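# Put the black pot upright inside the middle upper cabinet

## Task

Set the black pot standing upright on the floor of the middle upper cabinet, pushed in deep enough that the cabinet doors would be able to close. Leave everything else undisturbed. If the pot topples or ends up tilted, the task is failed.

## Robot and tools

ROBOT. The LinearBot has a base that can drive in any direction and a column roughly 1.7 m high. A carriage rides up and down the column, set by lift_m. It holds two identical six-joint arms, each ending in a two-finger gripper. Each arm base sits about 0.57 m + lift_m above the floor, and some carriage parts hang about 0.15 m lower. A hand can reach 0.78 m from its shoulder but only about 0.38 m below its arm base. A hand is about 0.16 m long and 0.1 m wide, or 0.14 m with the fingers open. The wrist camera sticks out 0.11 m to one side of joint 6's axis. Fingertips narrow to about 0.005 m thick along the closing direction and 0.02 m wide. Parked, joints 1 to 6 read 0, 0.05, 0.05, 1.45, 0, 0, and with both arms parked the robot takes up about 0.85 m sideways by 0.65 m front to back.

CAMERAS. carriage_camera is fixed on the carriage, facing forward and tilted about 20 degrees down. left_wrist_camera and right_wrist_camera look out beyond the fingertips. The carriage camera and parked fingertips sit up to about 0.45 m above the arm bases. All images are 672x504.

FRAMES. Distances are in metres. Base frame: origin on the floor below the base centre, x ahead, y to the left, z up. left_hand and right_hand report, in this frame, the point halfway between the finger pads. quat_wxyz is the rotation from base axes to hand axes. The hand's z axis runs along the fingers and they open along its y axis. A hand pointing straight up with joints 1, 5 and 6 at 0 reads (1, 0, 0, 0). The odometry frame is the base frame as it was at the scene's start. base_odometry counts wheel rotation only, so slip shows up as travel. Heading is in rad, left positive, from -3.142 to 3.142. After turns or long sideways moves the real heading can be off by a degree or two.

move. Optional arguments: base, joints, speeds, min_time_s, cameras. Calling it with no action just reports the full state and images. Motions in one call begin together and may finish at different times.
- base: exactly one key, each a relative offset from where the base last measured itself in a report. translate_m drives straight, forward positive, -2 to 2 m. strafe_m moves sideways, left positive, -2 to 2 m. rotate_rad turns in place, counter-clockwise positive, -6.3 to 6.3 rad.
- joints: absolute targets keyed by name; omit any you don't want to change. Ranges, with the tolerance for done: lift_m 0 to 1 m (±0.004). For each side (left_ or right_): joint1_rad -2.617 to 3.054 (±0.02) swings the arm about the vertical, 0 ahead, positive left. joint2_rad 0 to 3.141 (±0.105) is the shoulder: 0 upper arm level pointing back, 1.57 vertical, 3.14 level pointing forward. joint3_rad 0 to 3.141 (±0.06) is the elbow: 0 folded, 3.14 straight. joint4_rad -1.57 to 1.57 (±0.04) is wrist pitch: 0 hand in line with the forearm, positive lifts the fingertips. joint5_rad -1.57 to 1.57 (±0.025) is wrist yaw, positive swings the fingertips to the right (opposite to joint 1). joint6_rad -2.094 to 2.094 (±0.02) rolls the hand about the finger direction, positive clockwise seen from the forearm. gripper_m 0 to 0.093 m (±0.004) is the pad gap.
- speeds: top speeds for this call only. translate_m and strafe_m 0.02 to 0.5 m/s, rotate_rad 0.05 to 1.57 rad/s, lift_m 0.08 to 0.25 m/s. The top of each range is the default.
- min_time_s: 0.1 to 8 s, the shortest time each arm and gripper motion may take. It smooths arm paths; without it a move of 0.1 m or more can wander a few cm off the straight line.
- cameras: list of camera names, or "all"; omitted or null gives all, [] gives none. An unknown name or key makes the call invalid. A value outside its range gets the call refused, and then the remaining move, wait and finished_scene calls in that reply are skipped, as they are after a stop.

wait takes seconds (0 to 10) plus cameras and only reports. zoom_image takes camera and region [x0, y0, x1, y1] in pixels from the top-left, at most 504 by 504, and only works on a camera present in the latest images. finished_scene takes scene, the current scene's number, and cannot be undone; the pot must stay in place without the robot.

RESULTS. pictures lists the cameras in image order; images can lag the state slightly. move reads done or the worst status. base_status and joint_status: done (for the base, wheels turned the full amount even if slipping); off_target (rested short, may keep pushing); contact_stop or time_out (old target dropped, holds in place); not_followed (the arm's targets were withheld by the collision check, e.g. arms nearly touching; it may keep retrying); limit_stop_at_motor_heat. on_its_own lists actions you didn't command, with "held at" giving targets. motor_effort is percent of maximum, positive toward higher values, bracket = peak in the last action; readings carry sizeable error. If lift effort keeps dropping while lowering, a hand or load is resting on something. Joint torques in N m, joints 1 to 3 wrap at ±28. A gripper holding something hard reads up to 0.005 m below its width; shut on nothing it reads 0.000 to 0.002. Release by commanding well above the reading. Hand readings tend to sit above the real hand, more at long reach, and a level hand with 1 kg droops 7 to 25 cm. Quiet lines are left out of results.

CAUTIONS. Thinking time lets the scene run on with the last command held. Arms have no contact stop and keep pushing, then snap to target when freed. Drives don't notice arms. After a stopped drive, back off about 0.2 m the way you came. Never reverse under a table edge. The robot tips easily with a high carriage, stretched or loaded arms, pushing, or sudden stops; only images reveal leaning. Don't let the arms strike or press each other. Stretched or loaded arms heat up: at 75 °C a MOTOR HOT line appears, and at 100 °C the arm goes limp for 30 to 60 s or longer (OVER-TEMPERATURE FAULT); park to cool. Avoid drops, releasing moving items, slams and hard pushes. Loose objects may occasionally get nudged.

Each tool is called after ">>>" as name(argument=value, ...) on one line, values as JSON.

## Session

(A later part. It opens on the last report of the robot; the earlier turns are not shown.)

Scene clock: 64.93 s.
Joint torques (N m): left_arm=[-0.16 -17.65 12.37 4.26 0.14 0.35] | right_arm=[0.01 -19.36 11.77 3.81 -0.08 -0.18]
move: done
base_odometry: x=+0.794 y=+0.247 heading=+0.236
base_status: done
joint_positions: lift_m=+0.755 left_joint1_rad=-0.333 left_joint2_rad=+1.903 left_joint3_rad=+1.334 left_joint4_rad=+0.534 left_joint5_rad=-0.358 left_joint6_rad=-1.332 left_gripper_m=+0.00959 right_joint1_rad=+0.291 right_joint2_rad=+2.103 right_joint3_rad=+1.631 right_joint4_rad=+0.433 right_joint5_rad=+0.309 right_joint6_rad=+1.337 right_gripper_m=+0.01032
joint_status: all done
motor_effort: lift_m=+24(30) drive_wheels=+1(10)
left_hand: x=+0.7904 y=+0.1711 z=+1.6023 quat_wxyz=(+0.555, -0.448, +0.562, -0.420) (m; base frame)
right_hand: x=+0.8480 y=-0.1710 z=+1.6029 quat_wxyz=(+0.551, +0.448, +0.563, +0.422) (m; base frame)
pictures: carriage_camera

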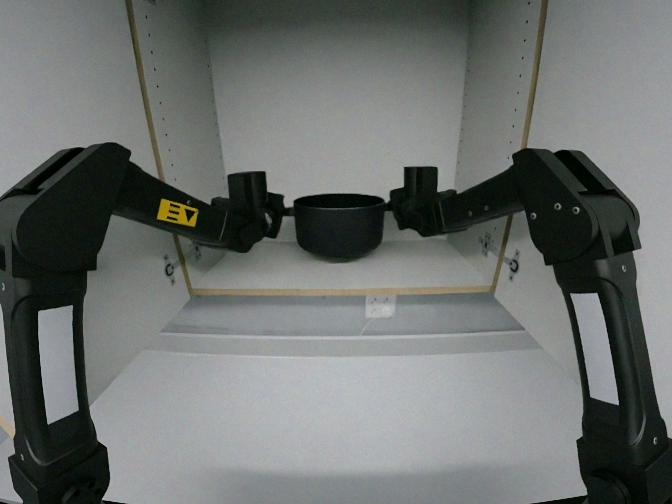

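>>> move(joints={"lift_m": 0.724}, speeds={"lift_m": 0.1}, cameras=["carriage_camera"])

>>> move(joints={"lift_m": 0.704}, speeds={"lift_m": 0.08}, cameras=["carriage_camera"])

>>> zoom_image(camera="carriage_camera", region=[170, 180, 510, 330])

Scene clock: 66.83 s.
Joint torques (N m): left_arm=[-0.14 -17.73 12.3 4.31 0.15 0.35] | right_arm=[-0.08 -19.28 11.84 3.87 -0.09 -0.13]
move: done
base_odometry: x=+0.794 y=+0.247 heading=+0.236
joint_positions: lift_m=+0.724 left_joint1_rad=-0.333 left_joint2_rad=+1.903 left_joint3_rad=+1.335 left_joint4_rad=+0.530 left_joint5_rad=-0.358 left_joint6_rad=-1.331 left_gripper_m=+0.00959 right_joint1_rad=+0.291 right_joint2_rad=+2.103 right_joint3_rad=+1.632 right_joint4_rad=+0.429 right_joint5_rad=+0.309 right_joint6_rad=+1.336 right_gripper_m=+0.01032
joint_status: all done
motor_effort: lift_m=+23(23) drive_wheels=+1(6)
left_hand: x=+0.7904 y=+0.1710 z=+1.5710 quat_wxyz=(+0.554, -0.448, +0.563, -0.418) (m; base frame)
right_hand: x=+0.8480 y=-0.1710 z=+1.5713 quat_wxyz=(+0.550, +0.448, +0.565, +0.420) (m; base frame)
pictures: carriage_camera

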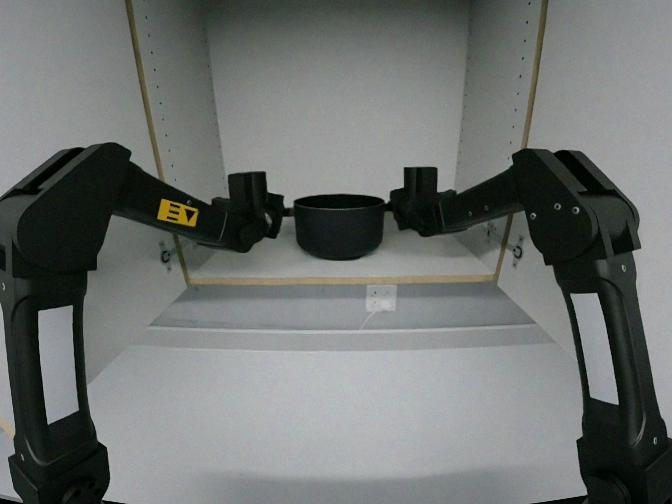

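Scene clock: 67.43 s.
Joint torques (N m): left_arm=[-0.14 -17.66 12.3 4.19 0.15 0.33] | right_arm=[0.03 -19.28 11.71 3.72 -0.1 -0.15]
move: done
base_odometry: x=+0.794 y=+0.247 heading=+0.236
joint_positions: lift_m=+0.704 left_joint1_rad=-0.333 left_joint2_rad=+1.903 left_joint3_rad=+1.335 left_joint4_rad=+0.541 left_joint5_rad=-0.358 left_joint6_rad=-1.331 left_gripper_m=+0.00958 right_joint1_rad=+0.291 right_joint2_rad=+2.103 right_joint3_rad=+1.632 right_joint4_rad=+0.442 right_joint5_rad=+0.309 right_joint6_rad=+1.336 right_gripper_m=+0.01031
joint_status: all done
motor_effort: lift_m=+23(23) drive_wheels=-5(6)
left_hand: x=+0.7905 y=+0.1710 z=+1.5535 quat_wxyz=(+0.557, -0.446, +0.560, -0.421) (m; base frame)
right_hand: x=+0.8481 y=-0.1709 z=+1.5544 quat_wxyz=(+0.553, +0.447, +0.561, +0.424) (m; base frame)
pictures: carriage_camera

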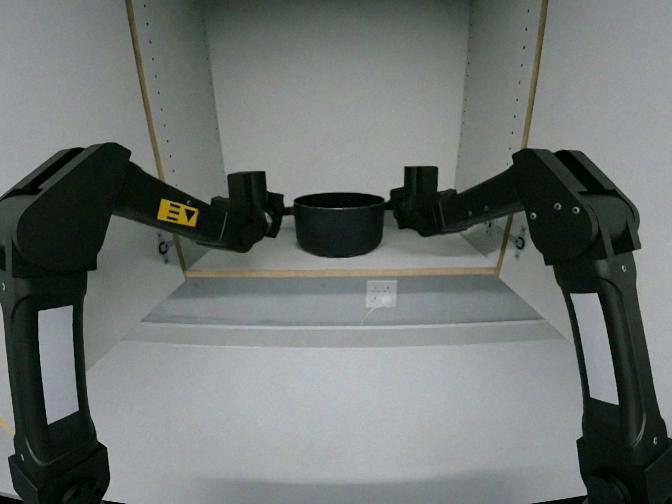

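Scaled by 1.482 from the camera's 672x504 image, which has a finer 960x720 frame.

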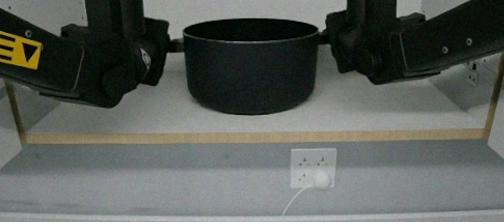

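>>> zoom_image(camera="carriage_camera", region=[170, 180, 350, 290])

>>> zoom_image(camera="carriage_camera", region=[340, 180, 520, 290])

Scaled by 2.800 from the camera's 672x504 image, which has a finer 960x720 frame.

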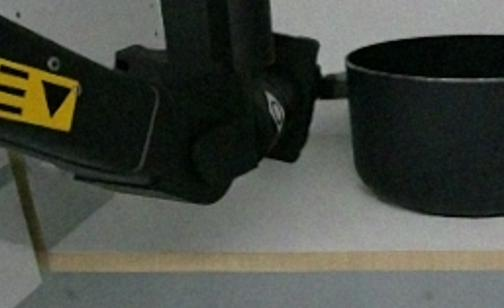

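Scaled by 2.800 from the camera's 672x504 image, which has a finer 960x720 frame.

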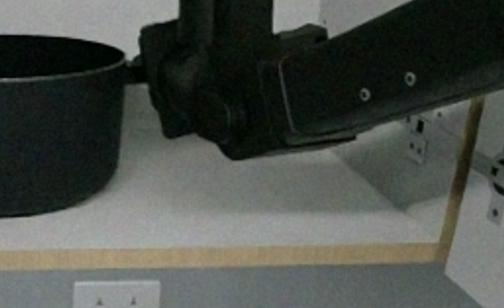

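>>> move(joints={"lift_m": 0.696, "left_joint2_rad": 1.896, "left_joint3_rad": 1.351, "left_joint4_rad": 0.556, "right_joint2_rad": 2.09, "right_joint3_rad": 1.654, "right_joint4_rad": 0.457}, speeds={"lift_m": 0.08}, min_time_s=0.7, cameras=[])

>>> move(joints={"left_gripper_m": 0.03, "right_gripper_m": 0.03}, min_time_s=0.8, cameras=["left_wrist_camera", "right_wrist_camera", "carriage_camera"])

Scene clock: 73.17 s.
Joint torques (N m): left_arm=[-0.1 -13.41 8.38 2.5 0.15 0.34] | right_arm=[-0.03 -14.28 8.18 2.04 -0.11 -0.04]
move: done
base_odometry: x=+0.794 y=+0.247 heading=+0.236
joint_positions: lift_m=+0.696 left_joint1_rad=-0.333 left_joint2_rad=+1.903 left_joint3_rad=+1.335 left_joint4_rad=+0.536 left_joint5_rad=-0.358 left_joint6_rad=-1.332 left_gripper_m=+0.00957 right_joint1_rad=+0.291 right_joint2_rad=+2.103 right_joint3_rad=+1.632 right_joint4_rad=+0.452 right_joint5_rad=+0.309 right_joint6_rad=+1.326 right_gripper_m=+0.01031
joint_status: all done
motor_effort: lift_m=+22(22) drive_wheels=-6(6)
left_hand: x=+0.7904 y=+0.1711 z=+1.5446 quat_wxyz=(+0.555, -0.448, +0.561, -0.420) (m; base frame)
right_hand: x=+0.8481 y=-0.1709 z=+1.5490 quat_wxyz=(+0.557, +0.443, +0.560, +0.424) (m; base frame)
pictures: none

Scene clock: 74.27 s.
Joint torques (N m): left_arm=[-0.16 -13.38 8.39 2.55 0.16 0.24] | right_arm=[-0.02 -14.24 8.21 2.04 -0.08 -0.05]
move: done
base_odometry: x=+0.794 y=+0.247 heading=+0.236
joint_positions: lift_m=+0.696 left_joint1_rad=-0.332 left_joint2_rad=+1.903 left_joint3_rad=+1.335 left_joint4_rad=+0.532 left_joint5_rad=-0.358 left_joint6_rad=-1.322 left_gripper_m=+0.02991 right_joint1_rad=+0.291 right_joint2_rad=+2.103 right_joint3_rad=+1.632 right_joint4_rad=+0.452 right_joint5_rad=+0.309 right_joint6_rad=+1.326 right_gripper_m=+0.02991
joint_status: all done
motor_effort: lift_m=+22(22) drive_wheels=-5(7)
left_hand: x=+0.7905 y=+0.1715 z=+1.5436 quat_wxyz=(+0.557, -0.445, +0.564, -0.416) (m; base frame)
right_hand: x=+0.8481 y=-0.1709 z=+1.5490 quat_wxyz=(+0.557, +0.443, +0.560, +0.424) (m; base frame)
pictures: carriage_camera, left_wrist_camera, right_wrist_camera

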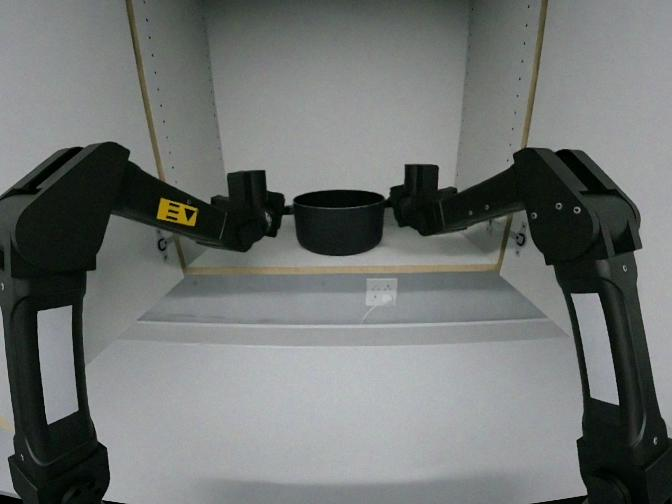

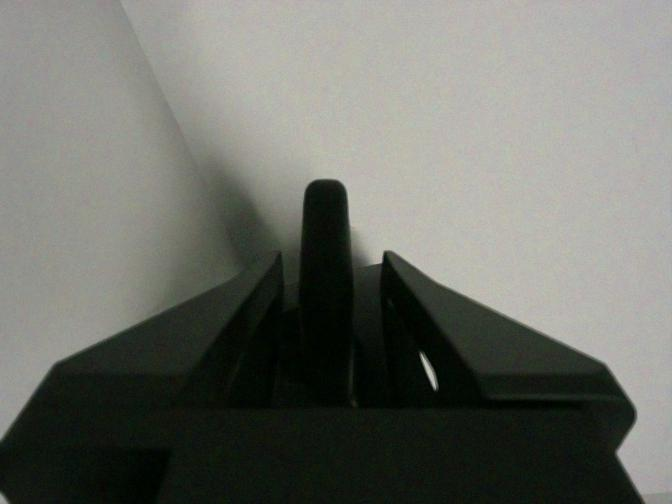

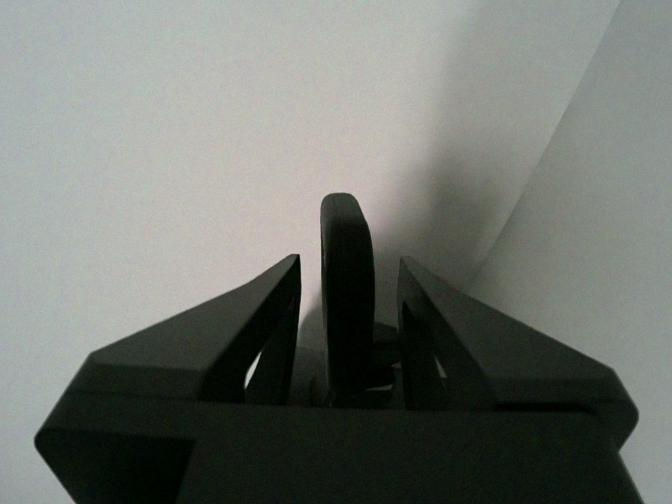

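>>> move(joints={"left_gripper_m": 0.075, "right_gripper_m": 0.075}, min_time_s=0.6, cameras=["carriage_camera"])

>>> zoom_image(camera="carriage_camera", region=[260, 170, 420, 290])

Scene clock: 76.33 s.
Joint torques (N m): left_arm=[-0.14 -13.41 8.36 2.56 0.16 0.23] | right_arm=[-0.05 -14.31 8.18 2.05 -0.09 -0.06]
move: done
base_odometry: x=+0.794 y=+0.247 heading=+0.236
joint_positions: lift_m=+0.696 left_joint1_rad=-0.332 left_joint2_rad=+1.903 left_joint3_rad=+1.335 left_joint4_rad=+0.532 left_joint5_rad=-0.357 left_joint6_rad=-1.322 left_gripper_m=+0.07488 right_joint1_rad=+0.291 right_joint2_rad=+2.103 right_joint3_rad=+1.632 right_joint4_rad=+0.452 right_joint5_rad=+0.309 right_joint6_rad=+1.326 right_gripper_m=+0.07488
joint_status: all done
motor_effort: lift_m=+22(22) drive_wheels=-6(6)
left_hand: x=+0.7905 y=+0.1714 z=+1.5436 quat_wxyz=(+0.557, -0.445, +0.565, -0.416) (m; base frame)
right_hand: x=+0.8481 y=-0.1709 z=+1.5490 quat_wxyz=(+0.557, +0.443, +0.560, +0.424) (m; base frame)
pictures: carriage_camera

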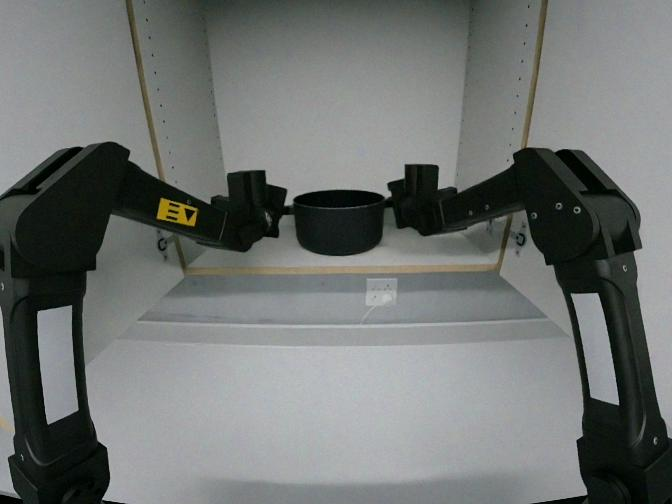

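Scaled by 3.150 from the camera's 672x504 image, which has a finer 960x720 frame.

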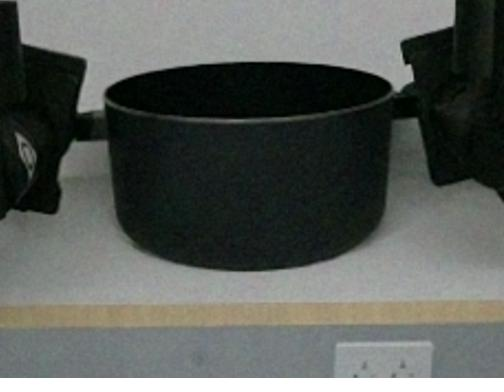

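>>> move(base={"translate_m": -0.4}, speeds={"translate_m": 0.2}, cameras=["carriage_camera"])

>>> zoom_image(camera="carriage_camera", region=[210, 100, 470, 290])

Scene clock: 80.47 s.
Joint torques (N m): left_arm=[-0.16 -13.41 8.35 2.51 0.13 0.24] | right_arm=[-0.03 -14.34 8.16 2.07 -0.12 -0.06]
move: done
base_odometry: x=+0.405 y=+0.154 heading=+0.236
base_status: done
joint_positions: lift_m=+0.696 left_joint1_rad=-0.331 left_joint2_rad=+1.903 left_joint3_rad=+1.335 left_joint4_rad=+0.535 left_joint5_rad=-0.355 left_joint6_rad=-1.322 left_gripper_m=+0.07488 right_joint1_rad=+0.291 right_joint2_rad=+2.103 right_joint3_rad=+1.632 right_joint4_rad=+0.448 right_joint5_rad=+0.309 right_joint6_rad=+1.326 right_gripper_m=+0.07488
motor_effort: lift_m=+22(22) drive_wheels=-3(12)
left_hand: x=+0.7906 y=+0.1712 z=+1.5443 quat_wxyz=(+0.557, -0.444, +0.564, -0.418) (m; base frame)
right_hand: x=+0.8481 y=-0.1707 z=+1.5481 quat_wxyz=(+0.557, +0.443, +0.561, +0.423) (m; base frame)
pictures: carriage_camera

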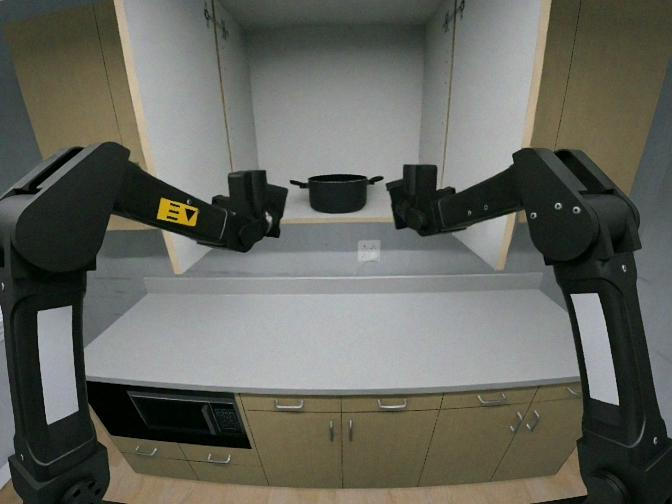

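Scaled by 1.938 from the camera's 672x504 image, which has a finer 960x720 frame.

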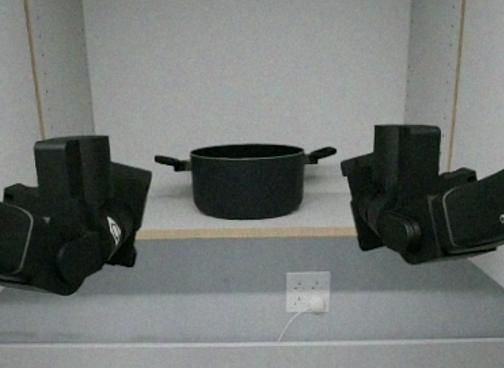

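>>> finished_scene(scene=2)

The scene is finished: the task was done.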